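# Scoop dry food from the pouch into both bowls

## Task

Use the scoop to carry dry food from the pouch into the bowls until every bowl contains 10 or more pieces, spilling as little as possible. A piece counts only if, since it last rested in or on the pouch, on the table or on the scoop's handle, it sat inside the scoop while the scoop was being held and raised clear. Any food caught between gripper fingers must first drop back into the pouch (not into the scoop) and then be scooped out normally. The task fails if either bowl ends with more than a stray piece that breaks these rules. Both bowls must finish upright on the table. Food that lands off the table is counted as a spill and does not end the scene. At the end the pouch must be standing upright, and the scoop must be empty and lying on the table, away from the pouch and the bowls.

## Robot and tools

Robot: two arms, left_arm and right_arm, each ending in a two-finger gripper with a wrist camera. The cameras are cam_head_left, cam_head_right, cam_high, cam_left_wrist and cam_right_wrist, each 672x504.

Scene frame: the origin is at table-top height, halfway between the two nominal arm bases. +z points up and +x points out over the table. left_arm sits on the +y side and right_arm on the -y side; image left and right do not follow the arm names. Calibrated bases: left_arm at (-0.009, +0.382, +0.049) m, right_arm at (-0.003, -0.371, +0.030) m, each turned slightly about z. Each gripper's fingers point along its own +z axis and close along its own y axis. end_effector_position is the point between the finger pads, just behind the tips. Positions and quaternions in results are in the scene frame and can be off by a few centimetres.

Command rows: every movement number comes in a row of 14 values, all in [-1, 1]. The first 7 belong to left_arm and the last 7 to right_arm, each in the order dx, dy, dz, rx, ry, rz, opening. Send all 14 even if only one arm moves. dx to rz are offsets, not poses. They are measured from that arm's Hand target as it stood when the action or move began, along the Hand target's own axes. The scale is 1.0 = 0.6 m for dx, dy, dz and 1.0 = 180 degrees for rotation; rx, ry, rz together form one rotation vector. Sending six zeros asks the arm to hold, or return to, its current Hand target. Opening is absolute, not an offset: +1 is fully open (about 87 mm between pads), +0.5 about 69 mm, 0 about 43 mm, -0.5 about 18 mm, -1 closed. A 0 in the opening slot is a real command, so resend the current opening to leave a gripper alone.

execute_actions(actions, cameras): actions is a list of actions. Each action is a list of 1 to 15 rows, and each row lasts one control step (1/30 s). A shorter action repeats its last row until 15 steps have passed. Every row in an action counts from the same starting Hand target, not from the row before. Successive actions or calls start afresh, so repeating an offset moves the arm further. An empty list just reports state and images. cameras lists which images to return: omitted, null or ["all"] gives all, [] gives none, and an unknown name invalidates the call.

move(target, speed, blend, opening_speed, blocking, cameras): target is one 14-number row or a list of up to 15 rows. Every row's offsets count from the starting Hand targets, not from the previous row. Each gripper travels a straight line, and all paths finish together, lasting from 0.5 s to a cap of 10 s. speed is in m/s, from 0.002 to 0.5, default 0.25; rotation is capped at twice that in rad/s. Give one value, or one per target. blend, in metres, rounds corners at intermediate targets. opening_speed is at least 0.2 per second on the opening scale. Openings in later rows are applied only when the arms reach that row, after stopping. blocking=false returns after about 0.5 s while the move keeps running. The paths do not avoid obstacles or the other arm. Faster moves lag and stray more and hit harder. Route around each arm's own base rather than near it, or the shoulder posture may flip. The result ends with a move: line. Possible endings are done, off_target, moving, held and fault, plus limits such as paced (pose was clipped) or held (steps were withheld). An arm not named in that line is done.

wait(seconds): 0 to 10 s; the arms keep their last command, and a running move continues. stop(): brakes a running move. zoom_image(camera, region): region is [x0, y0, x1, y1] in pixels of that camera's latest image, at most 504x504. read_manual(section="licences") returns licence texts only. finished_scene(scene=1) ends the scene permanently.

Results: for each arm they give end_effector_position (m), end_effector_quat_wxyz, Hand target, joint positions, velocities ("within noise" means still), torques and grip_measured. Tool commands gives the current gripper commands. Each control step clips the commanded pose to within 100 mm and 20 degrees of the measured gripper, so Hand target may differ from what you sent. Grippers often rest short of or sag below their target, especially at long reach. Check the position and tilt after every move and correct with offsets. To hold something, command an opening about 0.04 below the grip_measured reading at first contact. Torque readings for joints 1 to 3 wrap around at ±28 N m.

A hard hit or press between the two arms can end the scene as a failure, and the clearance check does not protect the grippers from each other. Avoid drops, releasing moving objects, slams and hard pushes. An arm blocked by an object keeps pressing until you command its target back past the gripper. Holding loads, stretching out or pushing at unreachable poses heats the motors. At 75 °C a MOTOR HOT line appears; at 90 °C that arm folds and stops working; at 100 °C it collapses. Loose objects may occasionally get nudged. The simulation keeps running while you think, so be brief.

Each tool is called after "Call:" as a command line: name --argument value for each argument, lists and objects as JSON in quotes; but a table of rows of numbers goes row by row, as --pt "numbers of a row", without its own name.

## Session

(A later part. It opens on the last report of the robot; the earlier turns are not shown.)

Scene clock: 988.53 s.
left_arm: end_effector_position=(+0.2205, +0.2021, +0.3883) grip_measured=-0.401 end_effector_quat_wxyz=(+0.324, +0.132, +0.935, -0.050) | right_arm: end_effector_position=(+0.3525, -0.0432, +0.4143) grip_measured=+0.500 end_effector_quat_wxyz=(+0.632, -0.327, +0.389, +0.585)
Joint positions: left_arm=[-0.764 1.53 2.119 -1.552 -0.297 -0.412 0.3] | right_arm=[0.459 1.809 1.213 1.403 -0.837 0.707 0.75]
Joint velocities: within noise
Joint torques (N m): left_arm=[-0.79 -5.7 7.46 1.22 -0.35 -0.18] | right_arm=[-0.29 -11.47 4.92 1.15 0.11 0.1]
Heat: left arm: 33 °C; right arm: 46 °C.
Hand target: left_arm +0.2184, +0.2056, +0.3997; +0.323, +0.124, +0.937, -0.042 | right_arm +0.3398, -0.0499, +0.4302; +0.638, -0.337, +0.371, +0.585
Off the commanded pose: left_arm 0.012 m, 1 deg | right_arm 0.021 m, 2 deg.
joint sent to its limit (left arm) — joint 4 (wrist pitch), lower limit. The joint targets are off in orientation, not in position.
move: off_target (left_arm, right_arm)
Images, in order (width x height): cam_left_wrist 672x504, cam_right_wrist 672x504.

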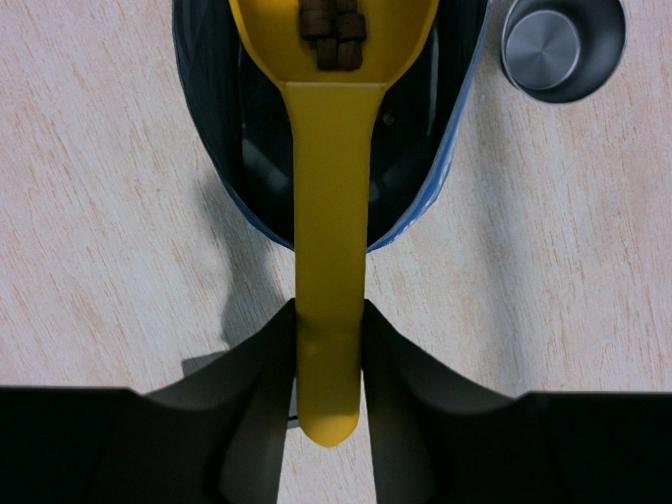

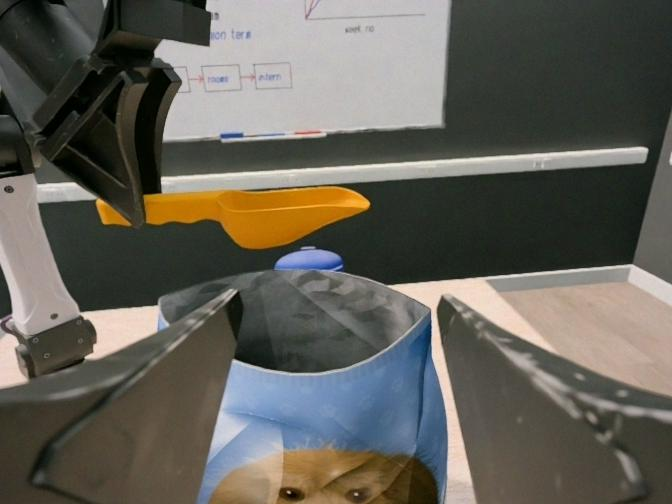

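Call:
wait --seconds 0.1 --cameras '["cam_high","cam_head_right"]'

Call:
zoom_image --camera "cam_high" --region '[450, 280, 530, 340]'

Call:
zoom_image --camera "cam_head_right" --region '[180, 100, 290, 210]'

Scene clock: 997.20 s.
left_arm: end_effector_position=(+0.2205, +0.2023, +0.3883) grip_measured=-0.401 end_effector_quat_wxyz=(+0.324, +0.132, +0.935, -0.050) | right_arm: end_effector_position=(+0.3525, -0.0432, +0.4143) grip_measured=+0.500 end_effector_quat_wxyz=(+0.632, -0.327, +0.389, +0.585)
Joint positions: left_arm=[-0.764 1.53 2.119 -1.552 -0.298 -0.412 0.3] | right_arm=[0.459 1.809 1.213 1.403 -0.837 0.707 0.75]
Joint velocities: within noise
Joint torques (N m): left_arm=[-0.77 -5.64 7.46 1.21 -0.31 -0.19] | right_arm=[-0.23 -11.4 4.89 1.15 0.12 0.1]
Heat: left arm: 32 °C; right arm: 46 °C.
Hand target: left_arm +0.2185, +0.2056, +0.3997; +0.323, +0.124, +0.937, -0.042 | right_arm +0.3398, -0.0499, +0.4302; +0.638, -0.337, +0.371, +0.585
Tool commands: left_gripper/opening=-0.7 right_gripper/opening=+0.5
Off the commanded pose: left_arm 0.012 m, 1 deg | right_arm 0.021 m, 2 deg.
wait: 0.10 s; at rest from the start
Images, in order (width x height): cam_head_right 672x504, cam_high 672x504.

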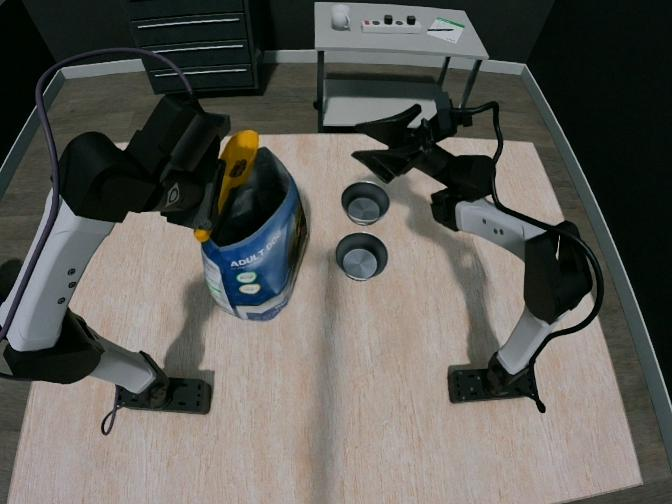

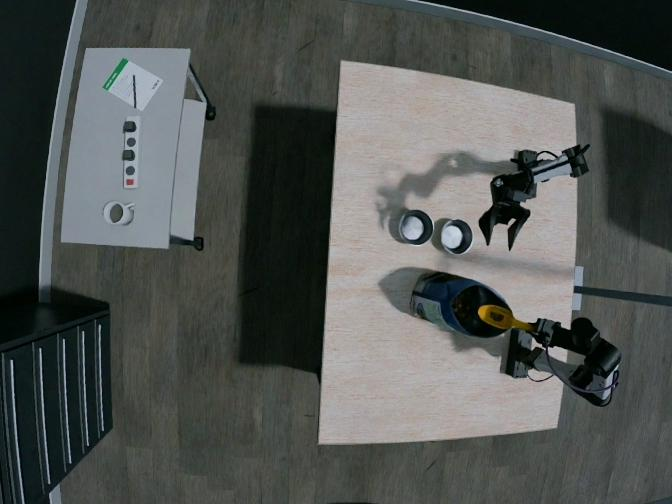

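Scaled by 6.300.

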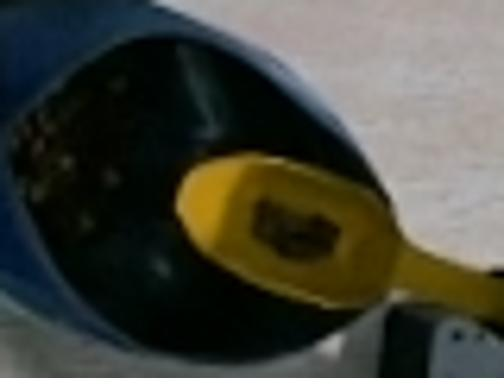

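Scaled by 4.582.

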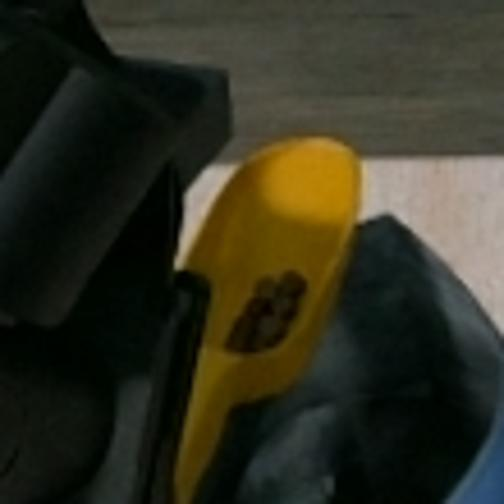

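Call:
move --pt "0.0462 -0.191 0.0063 0.1197 0 0.1532 -0.7 0 0 0 0 0 0 0.5" --pt "0.29 -0.4419 0.3657 0.1881 0 0.2408 -0.7 0 0 0 0 0 0 0.5" --speed 0.15 --blend 0.04

Scene clock: 1041.03 s.
left_arm: end_effector_position=(+0.1516, -0.0449, +0.1208) grip_measured=-0.401 end_effector_quat_wxyz=(+0.266, +0.537, +0.781, -0.177) | right_arm: end_effector_position=(+0.3525, -0.0432, +0.4143) grip_measured=+0.500 end_effector_quat_wxyz=(+0.632, -0.327, +0.389, +0.585)
Joint positions: left_arm=[-1.195 1.863 1.336 -0.394 -0.017 -0.005 0.3] | right_arm=[0.459 1.809 1.213 1.403 -0.837 0.707 0.75]
Joint velocities: within noise
Joint torques (N m): left_arm=[-0.73 -8.46 6.69 1.51 0.25 -0.06] | right_arm=[-0.25 -11.4 4.85 1.16 0.11 0.08]
Heat: left arm: 32 °C; right arm: 47 °C.
Hand target: left_arm +0.1479, -0.0496, +0.1192; +0.267, +0.543, +0.774, -0.186 | right_arm +0.3398, -0.0499, +0.4302; +0.638, -0.337, +0.371, +0.585
Off the commanded pose: left_arm 0.006 m, 1 deg | right_arm 0.021 m, 2 deg.
move: off_target (right_arm)

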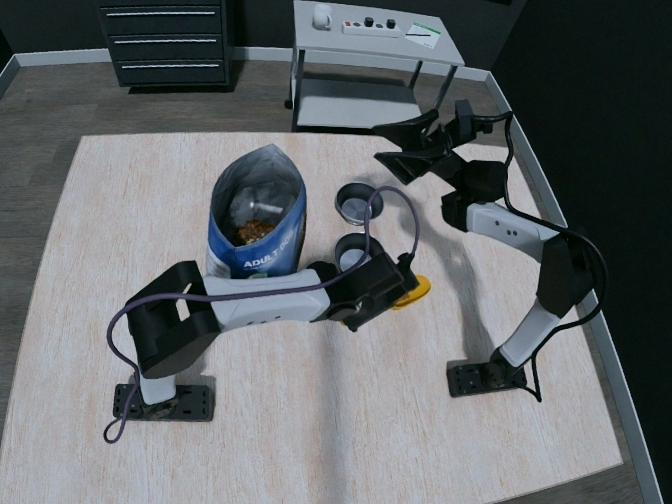

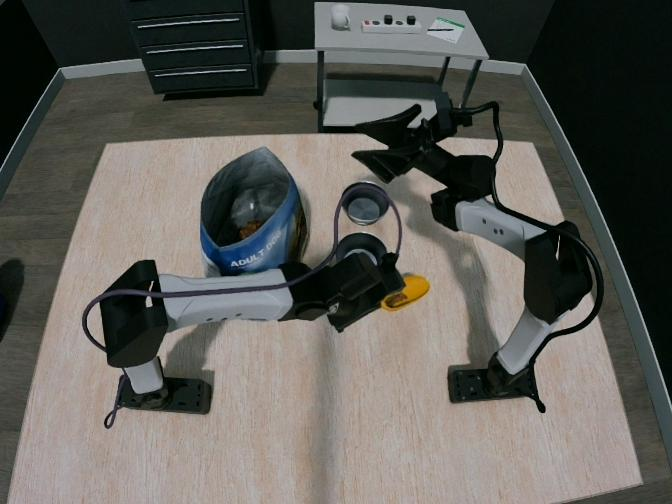

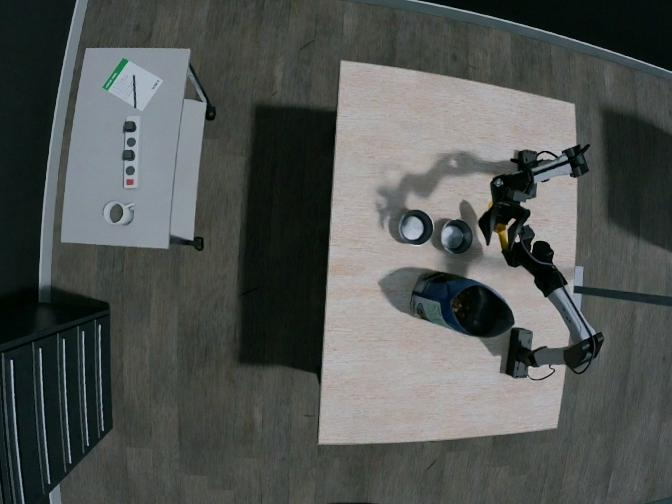

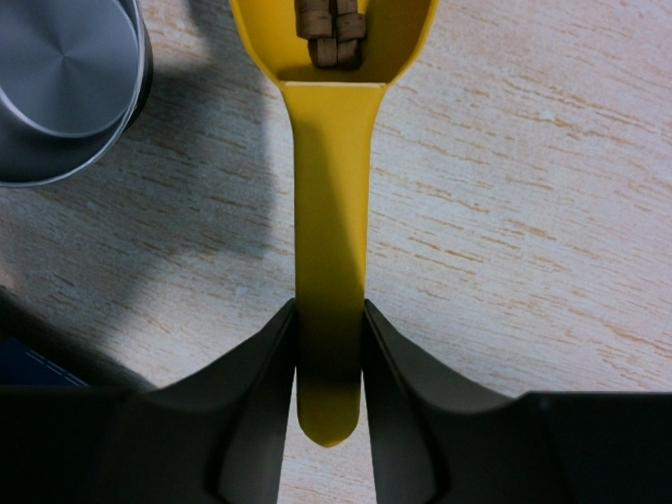

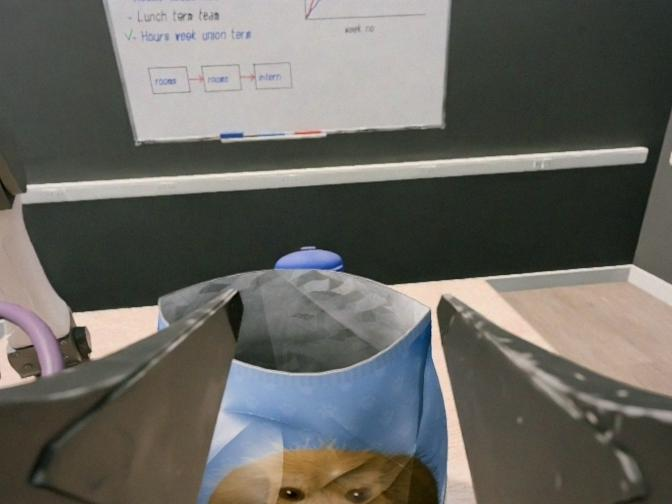

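Call:
move --pt "0.0759 0 0.0972 0 0 0 -0.7 0 0 0 0 0 0 0.5" --pt "0.1016 0 0.13 0 -0.033 0 -0.7 0 0 0 0 0 0 0.5" --pt "0.1016 0 0.13 0 -0.1333 0 -0.7 0 0 0 0 0 0 0.5" --pt "0.1098 0 0.1405 0 -0.2222 0 -0.7 0 0 0 0 0 0 0.5" --speed 0.12 --blend 0.01

Scene clock: 1074.77 s.
left_arm: end_effector_position=(+0.1547, -0.0532, +0.0231) grip_measured=-0.401 end_effector_quat_wxyz=(+0.528, +0.433, +0.634, -0.362) | right_arm: end_effector_position=(+0.3525, -0.0433, +0.4144) grip_measured=+0.500 end_effector_quat_wxyz=(+0.632, -0.327, +0.388, +0.585)
Joint positions: left_arm=[-1.195 2.301 0.612 1.507 -0.016 -0.004 0.3] | right_arm=[0.459 1.809 1.213 1.403 -0.837 0.707 0.75]
Joint velocities: within noise
Joint torques (N m): left_arm=[-0.65 -6.75 2.02 1.85 0.28 -0.06] | right_arm=[-0.29 -11.44 4.85 1.16 0.09 0.09]
Heat: left arm: 33 °C; right arm: 47 °C.
Hand target: left_arm +0.1481, -0.0494, +0.0123; +0.515, +0.447, +0.636, -0.360 | right_arm +0.3397, -0.0499, +0.4302; +0.638, -0.337, +0.370, +0.585
Off the commanded pose: left_arm 0.013 m, 2 deg | right_arm 0.021 m, 2 deg.
move: off_target (left_arm, right_arm)

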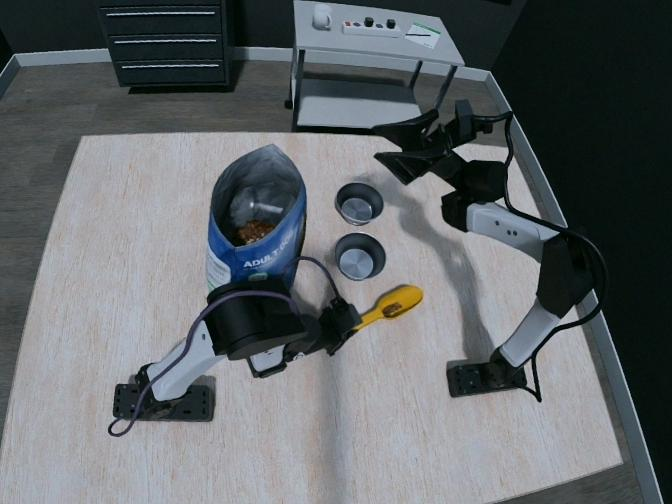

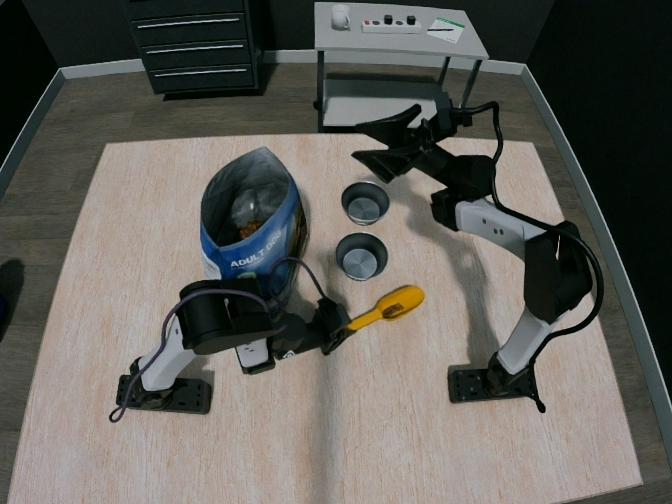

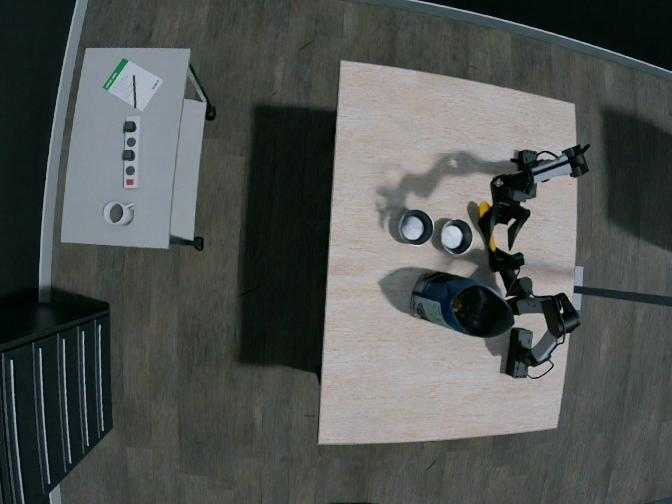

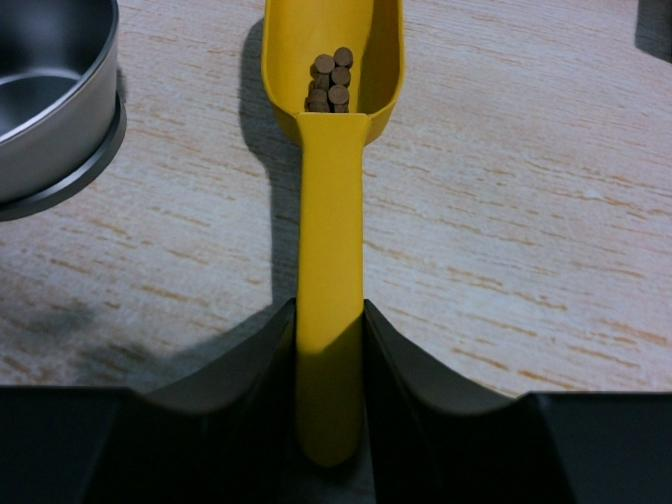

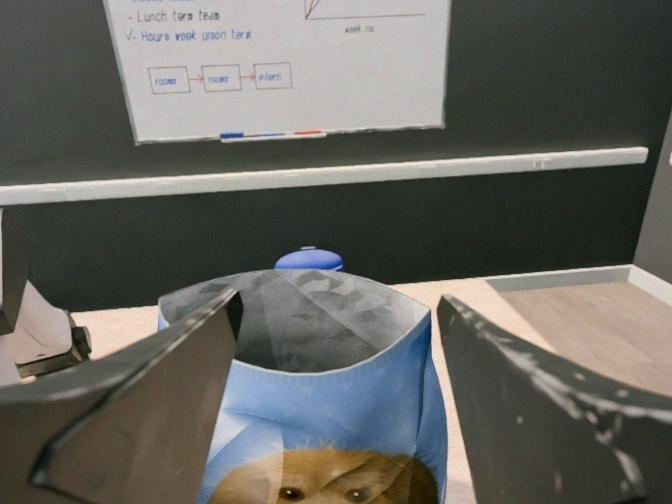

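Call:
move --pt "-0.0815 0 -0.0176 0 0 0 -0.7 -0.2627 0.0083 -0.6217 0.595 0.1937 -0.0521 0.5" --pt "-0.1153 0 0.1385 0 0 0 -0.7 -0.2627 0.0083 -0.6217 0.595 0.1937 -0.0521 0.5" --speed 0.25

Call:
move --pt "0.0733 0 0.0158 0 0 0 -0.7 0 0 0 0 0 0 0.5" --pt "0.0815 0 0.0177 0 -0.0667 0 -0.7 0 0 0 0 0 0 0.5" --speed 0.12

Scene clock: 1115.33 s.
left_arm: end_effector_position=(+0.1830, -0.1305, +0.0582) grip_measured=-0.401 end_effector_quat_wxyz=(+0.513, +0.442, +0.646, -0.352) | right_arm: end_effector_position=(+0.2981, -0.4448, +0.3662) grip_measured=+0.500 end_effector_quat_wxyz=(+0.551, +0.141, +0.818, -0.090)
Joint positions: left_arm=[-1.195 2.235 0.968 1.039 -0.015 -0.004 0.3] | right_arm=[-0.134 1.013 1.322 -0.701 0.161 0.076 0.75]
Joint velocities: within noise
Joint torques (N m): left_arm=[-0.72 -9.03 7.53 1.83 0.25 -0.06] | right_arm=[-0.29 -1.5 8.5 1.98 0.21 -0.18]
Heat: left arm: 32 °C; right arm: 45 °C.
Hand target: left_arm +0.1807, -0.1394, +0.0626; +0.515, +0.447, +0.636, -0.360 | right_arm +0.2986, -0.4498, +0.3809; +0.564, +0.143, +0.807, -0.101
Off the commanded pose: left_arm 0.010 m, 2 deg | right_arm 0.015 m, 2 deg.
move: off_target (right_arm)

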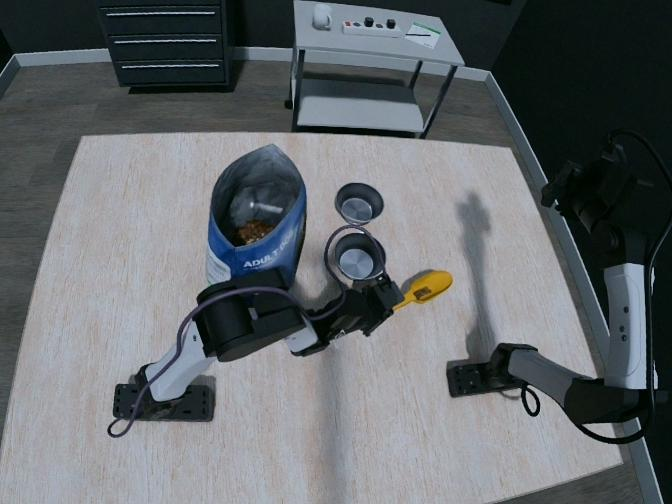

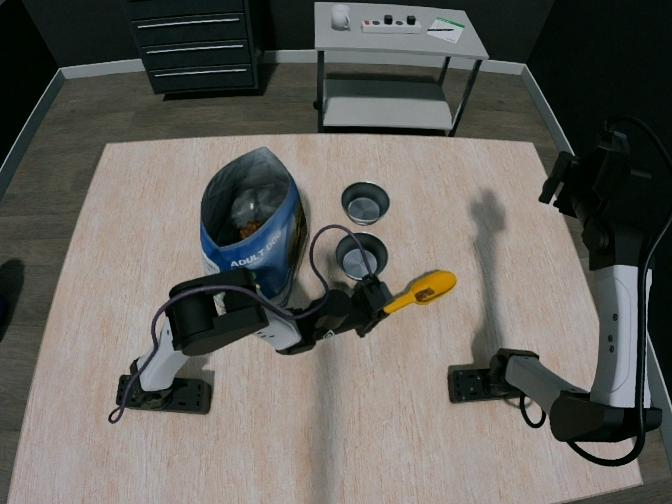

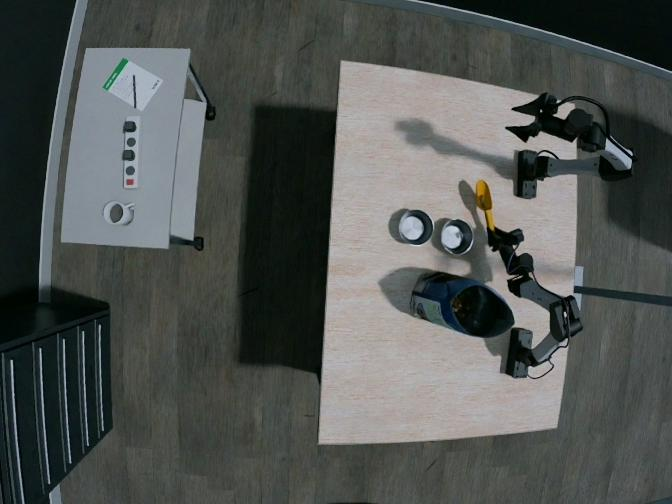

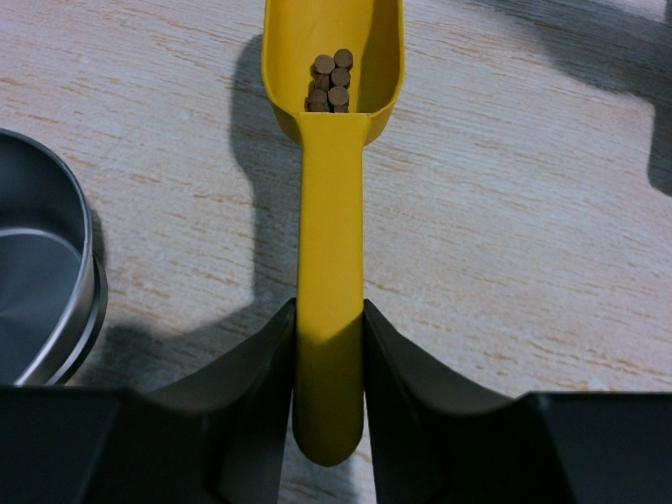

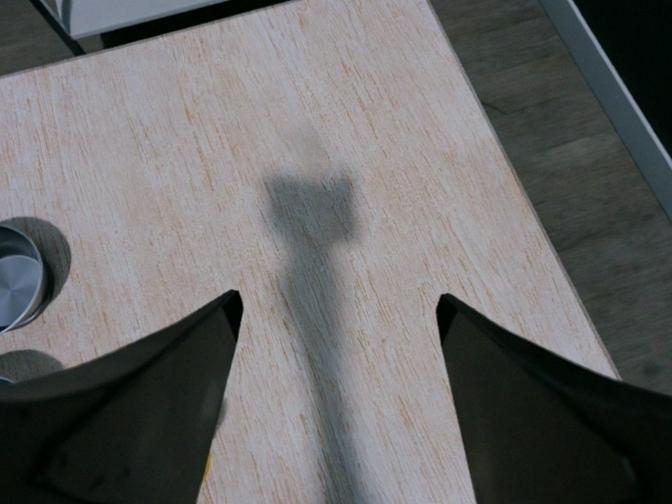

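Scene clock: 1117.10 s.
left_arm: end_effector_position=(+0.1857, -0.1378, +0.0248) grip_measured=-0.401 end_effector_quat_wxyz=(+0.589, +0.394, +0.577, -0.406) | right_arm: end_effector_position=(+0.2980, -0.4449, +0.3662) grip_measured=+0.500 end_effector_quat_wxyz=(+0.551, +0.141, +0.818, -0.090)
Joint positions: left_arm=[-1.195 2.573 1.01 1.587 -0.015 -0.004 0.3] | right_arm=[-0.134 1.013 1.322 -0.701 0.161 0.076 0.75]
Joint velocities: within noise
Joint torques (N m): left_arm=[-0.66 -8.39 4.62 1.67 0.26 -0.06] | right_arm=[-0.24 -1.54 8.55 1.98 0.2 -0.16]
Heat: left arm: 32 °C; right arm: 45 °C.
Hand target: left_arm +0.1808, -0.1395, +0.0124; +0.579, +0.407, +0.579, -0.405 | right_arm +0.2987, -0.4498, +0.3810; +0.564, +0.143, +0.807, -0.101
Off the commanded pose: left_arm 0.013 m, 2 deg | right_arm 0.016 m, 2 deg.
joint read past its limit (left arm) — joint 4 (wrist pitch), upper limit.
move: off_target (left_arm, right_arm)

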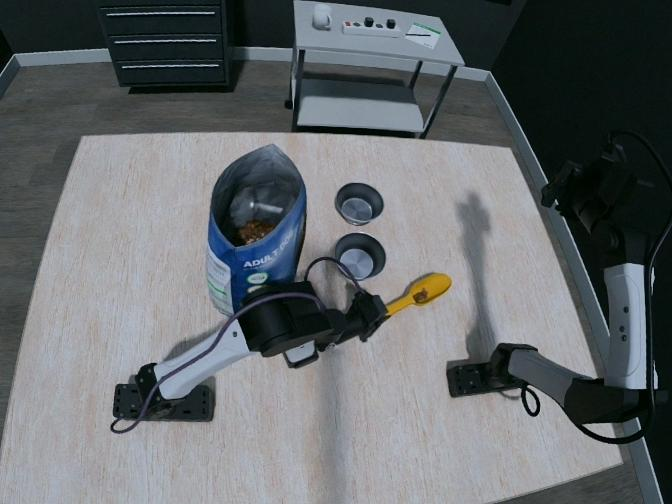

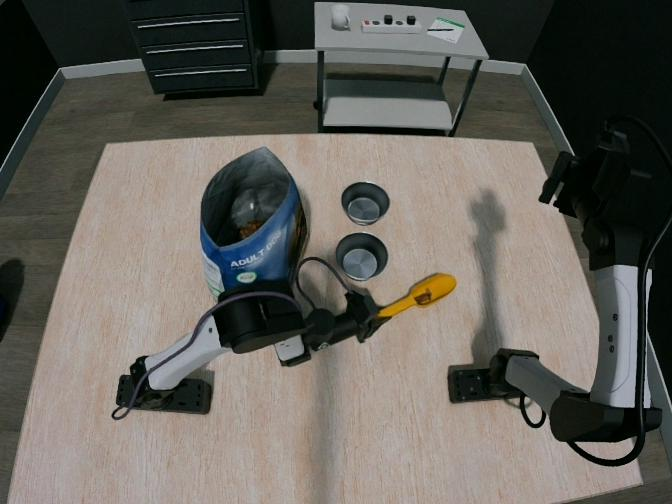

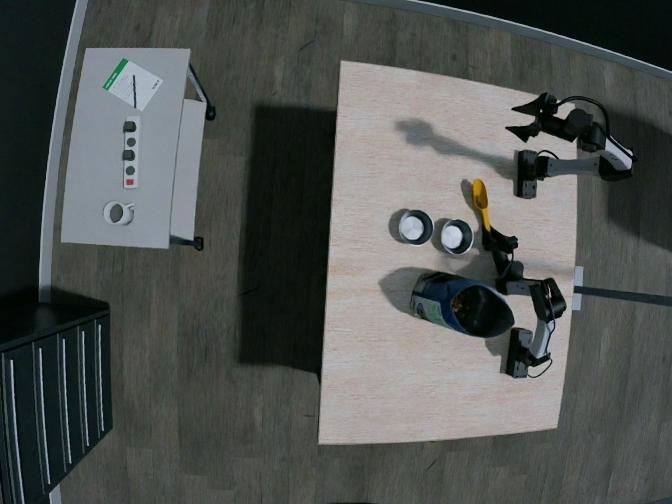

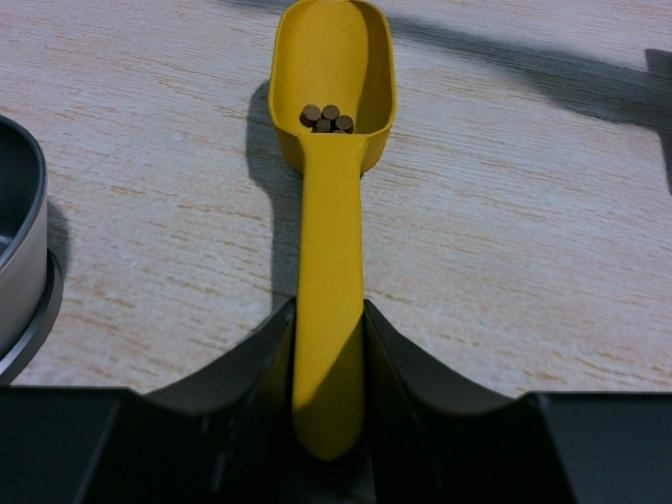

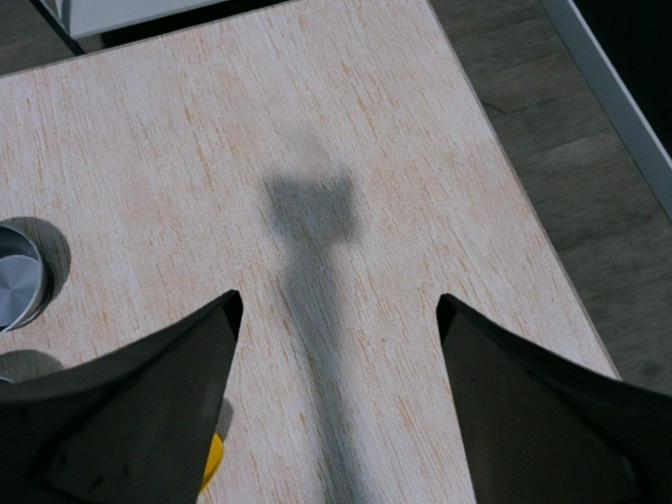

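Call:
move --target '[-0.2333,0,0,0,0.0667,0,-0.7,0,0,0,0,0,0,0.5]' --speed 0.15 --cameras '["cam_left_wrist"]'

Scene clock: 1134.47 s.
left_arm: end_effector_position=(+0.1829, -0.1305, +0.1261) grip_measured=-0.401 end_effector_quat_wxyz=(+0.501, +0.449, +0.655, -0.343) | right_arm: end_effector_position=(+0.2980, -0.4449, +0.3661) grip_measured=+0.500 end_effector_quat_wxyz=(+0.551, +0.141, +0.818, -0.090)
Joint positions: left_arm=[-1.195 2.006 1.023 0.718 -0.015 -0.004 0.3] | right_arm=[-0.134 1.013 1.322 -0.701 0.161 0.076 0.75]
Joint velocities: within noise
Joint torques (N m): left_arm=[-0.75 -11.96 8.59 1.86 0.24 -0.07] | right_arm=[-0.24 -1.55 8.5 1.99 0.19 -0.15]
Heat: left arm: 34 °C; right arm: 39 °C.
Hand target: left_arm +0.1806, -0.1397, +0.1523; +0.515, +0.447, +0.637, -0.360 | right_arm +0.2987, -0.4497, +0.3810; +0.564, +0.143, +0.807, -0.101
Off the commanded pose: left_arm 0.028 m, 3 deg | right_arm 0.016 m, 2 deg.
move: off_target (left_arm, right_arm)
Images, in order (width x height): cam_left_wrist 672x504.

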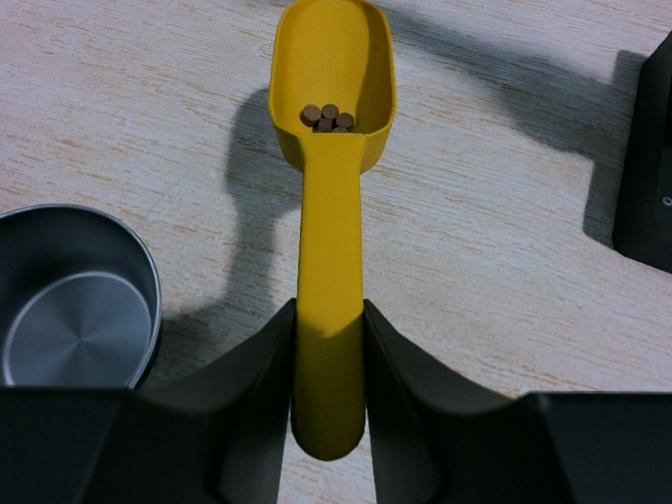

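Call:
move --target '[-0.0955,0.2330,-0.2563,-0.1005,0,-0.0214,-0.7,0,0,0,0,0,0,0.5]' --speed 0.15

Scene clock: 1143.17 s.
left_arm: end_effector_position=(+0.2675, +0.0355, +0.2377) grip_measured=-0.401 end_effector_quat_wxyz=(+0.565, +0.335, +0.704, -0.269) | right_arm: end_effector_position=(+0.2980, -0.4449, +0.3661) grip_measured=+0.500 end_effector_quat_wxyz=(+0.551, +0.141, +0.818, -0.090)
Joint positions: left_arm=[-0.88 1.392 0.785 0.389 -0.013 -0.004 0.299] | right_arm=[-0.134 1.013 1.322 -0.701 0.162 0.076 0.75]
Joint velocities: within noise
Joint torques (N m): left_arm=[-0.05 -6.94 6.58 1.84 0.23 -0.06] | right_arm=[-0.2 -1.61 8.5 1.98 0.18 -0.15]
Heat: left arm: 35 °C; right arm: 38 °C.
Hand target: left_arm +0.2646, +0.0381, +0.2408; +0.567, +0.339, +0.700, -0.273 | right_arm +0.2986, -0.4498, +0.3810; +0.564, +0.143, +0.807, -0.101
Off the commanded pose: left_arm 0.005 m, 1 deg | right_arm 0.016 m, 2 deg.
move: off_target (right_arm)

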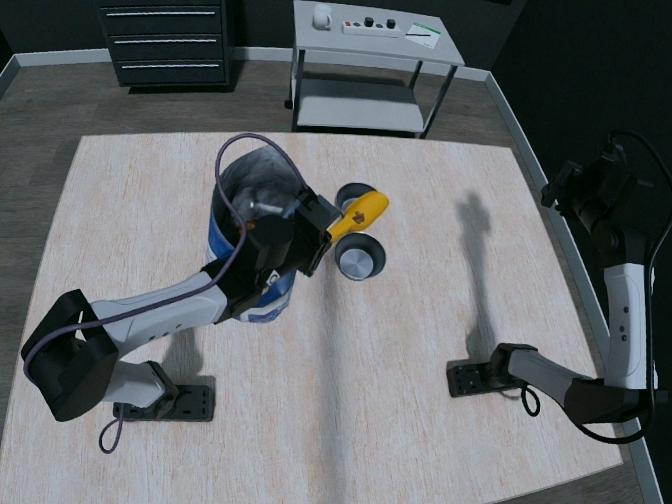

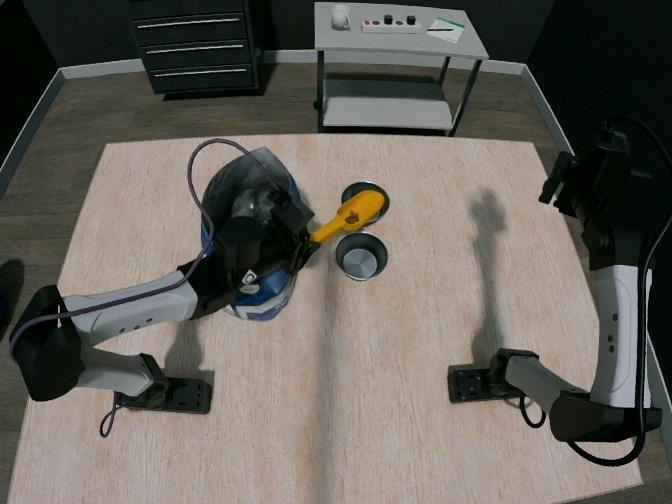

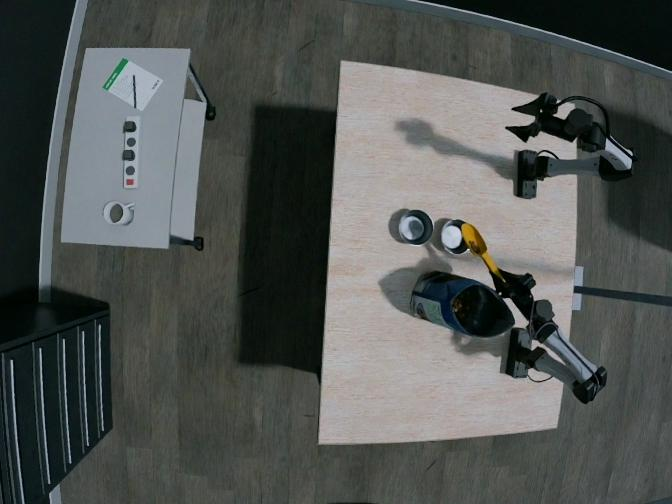

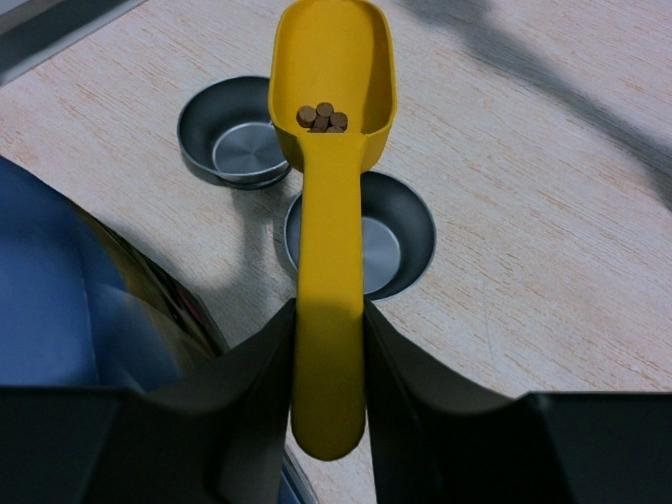

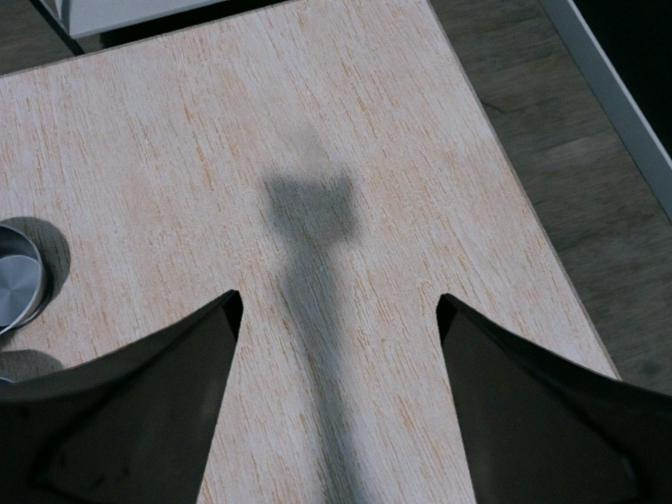

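Call:
move --target '[0.0263,0,-0.0277,0,0.1333,0,-0.7,0,0,0,0,0,0,0.5]' --speed 0.15

Call:
zoom_image --camera "cam_left_wrist" --region '[150, 0, 500, 300]'

Call:
zoom_image --camera "cam_high" --region '[380, 180, 580, 380]'

Scene clock: 1157.00 s.
left_arm: end_effector_position=(+0.2489, +0.0588, +0.2188) grip_measured=-0.401 end_effector_quat_wxyz=(+0.403, +0.386, +0.808, -0.190) | right_arm: end_effector_position=(+0.2980, -0.4449, +0.3661) grip_measured=+0.500 end_effector_quat_wxyz=(+0.551, +0.141, +0.818, -0.090)
Joint positions: left_arm=[-0.88 1.449 1.119 -0.317 -0.012 -0.004 0.299] | right_arm=[-0.134 1.013 1.322 -0.701 0.162 0.076 0.75]
Joint velocities: within noise
Joint torques (N m): left_arm=[-0.08 -4.94 10.84 1.57 0.21 -0.06] | right_arm=[-0.25 -1.47 8.49 1.99 0.2 -0.15]
Heat: left arm: 33 °C; right arm: 36 °C.
Hand target: left_arm +0.2525, +0.0534, +0.2289; +0.409, +0.388, +0.802, -0.197 | right_arm +0.2987, -0.4498, +0.3810; +0.564, +0.143, +0.807, -0.101
Off the commanded pose: left_arm 0.012 m, 1 deg | right_arm 0.016 m, 2 deg.
move: off_target (left_arm, right_arm)

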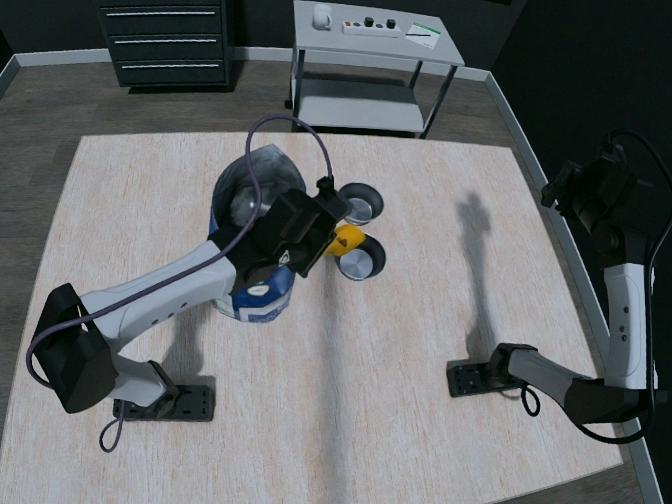

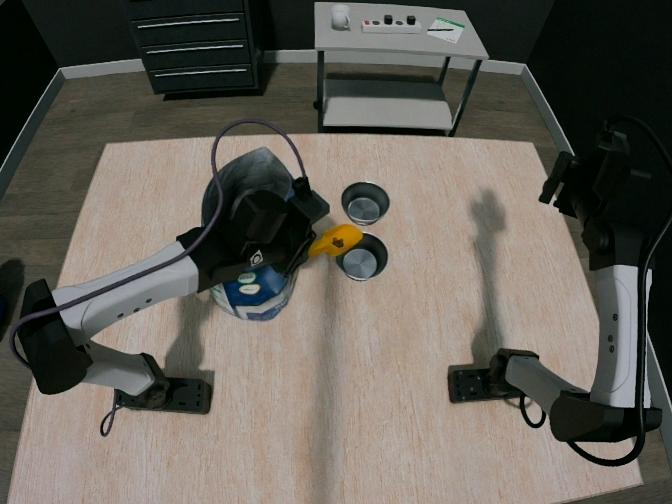

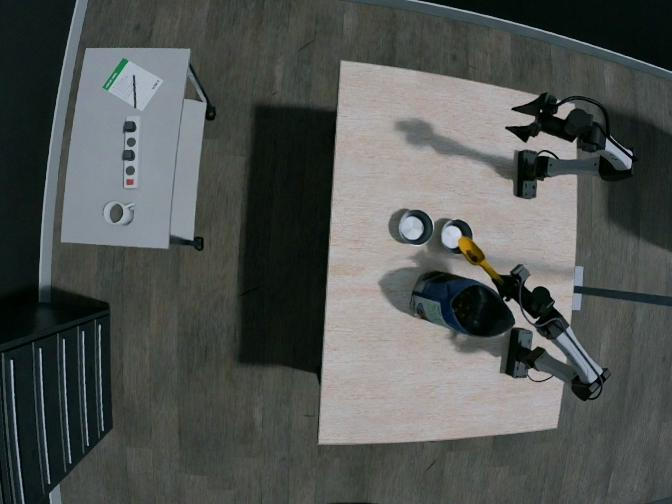

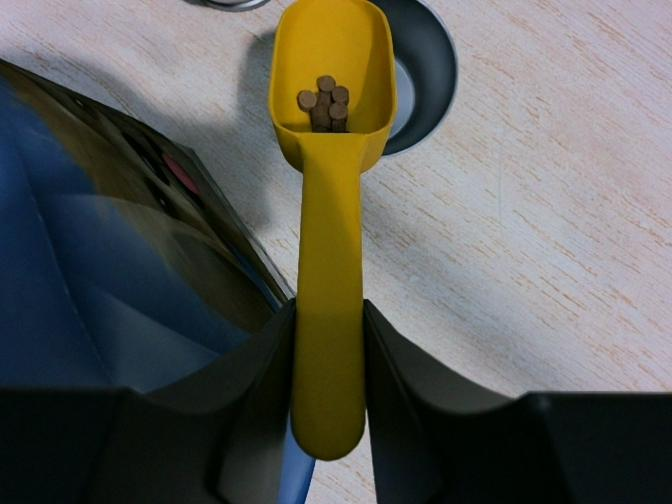

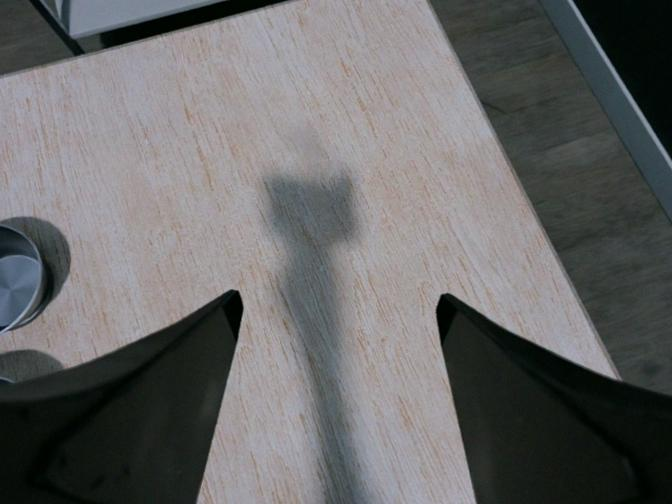

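Scaled by 1.440.

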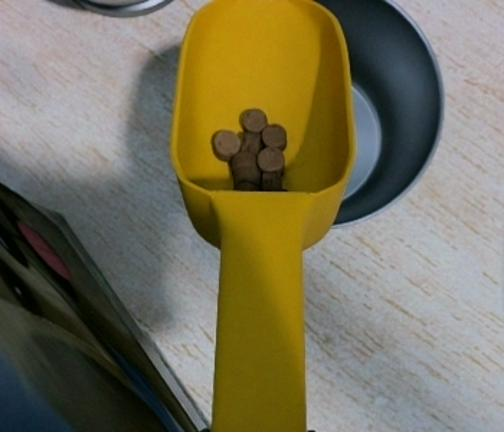

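Scaled by 2.520.

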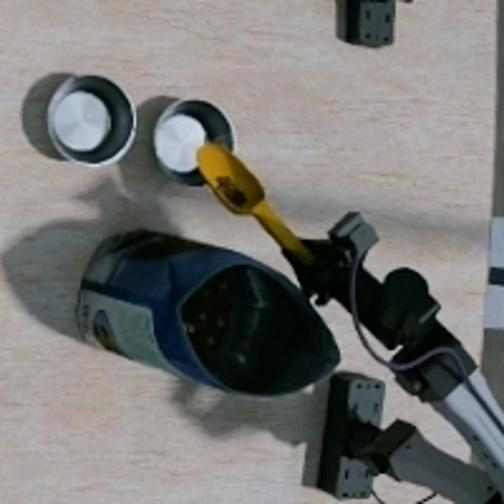

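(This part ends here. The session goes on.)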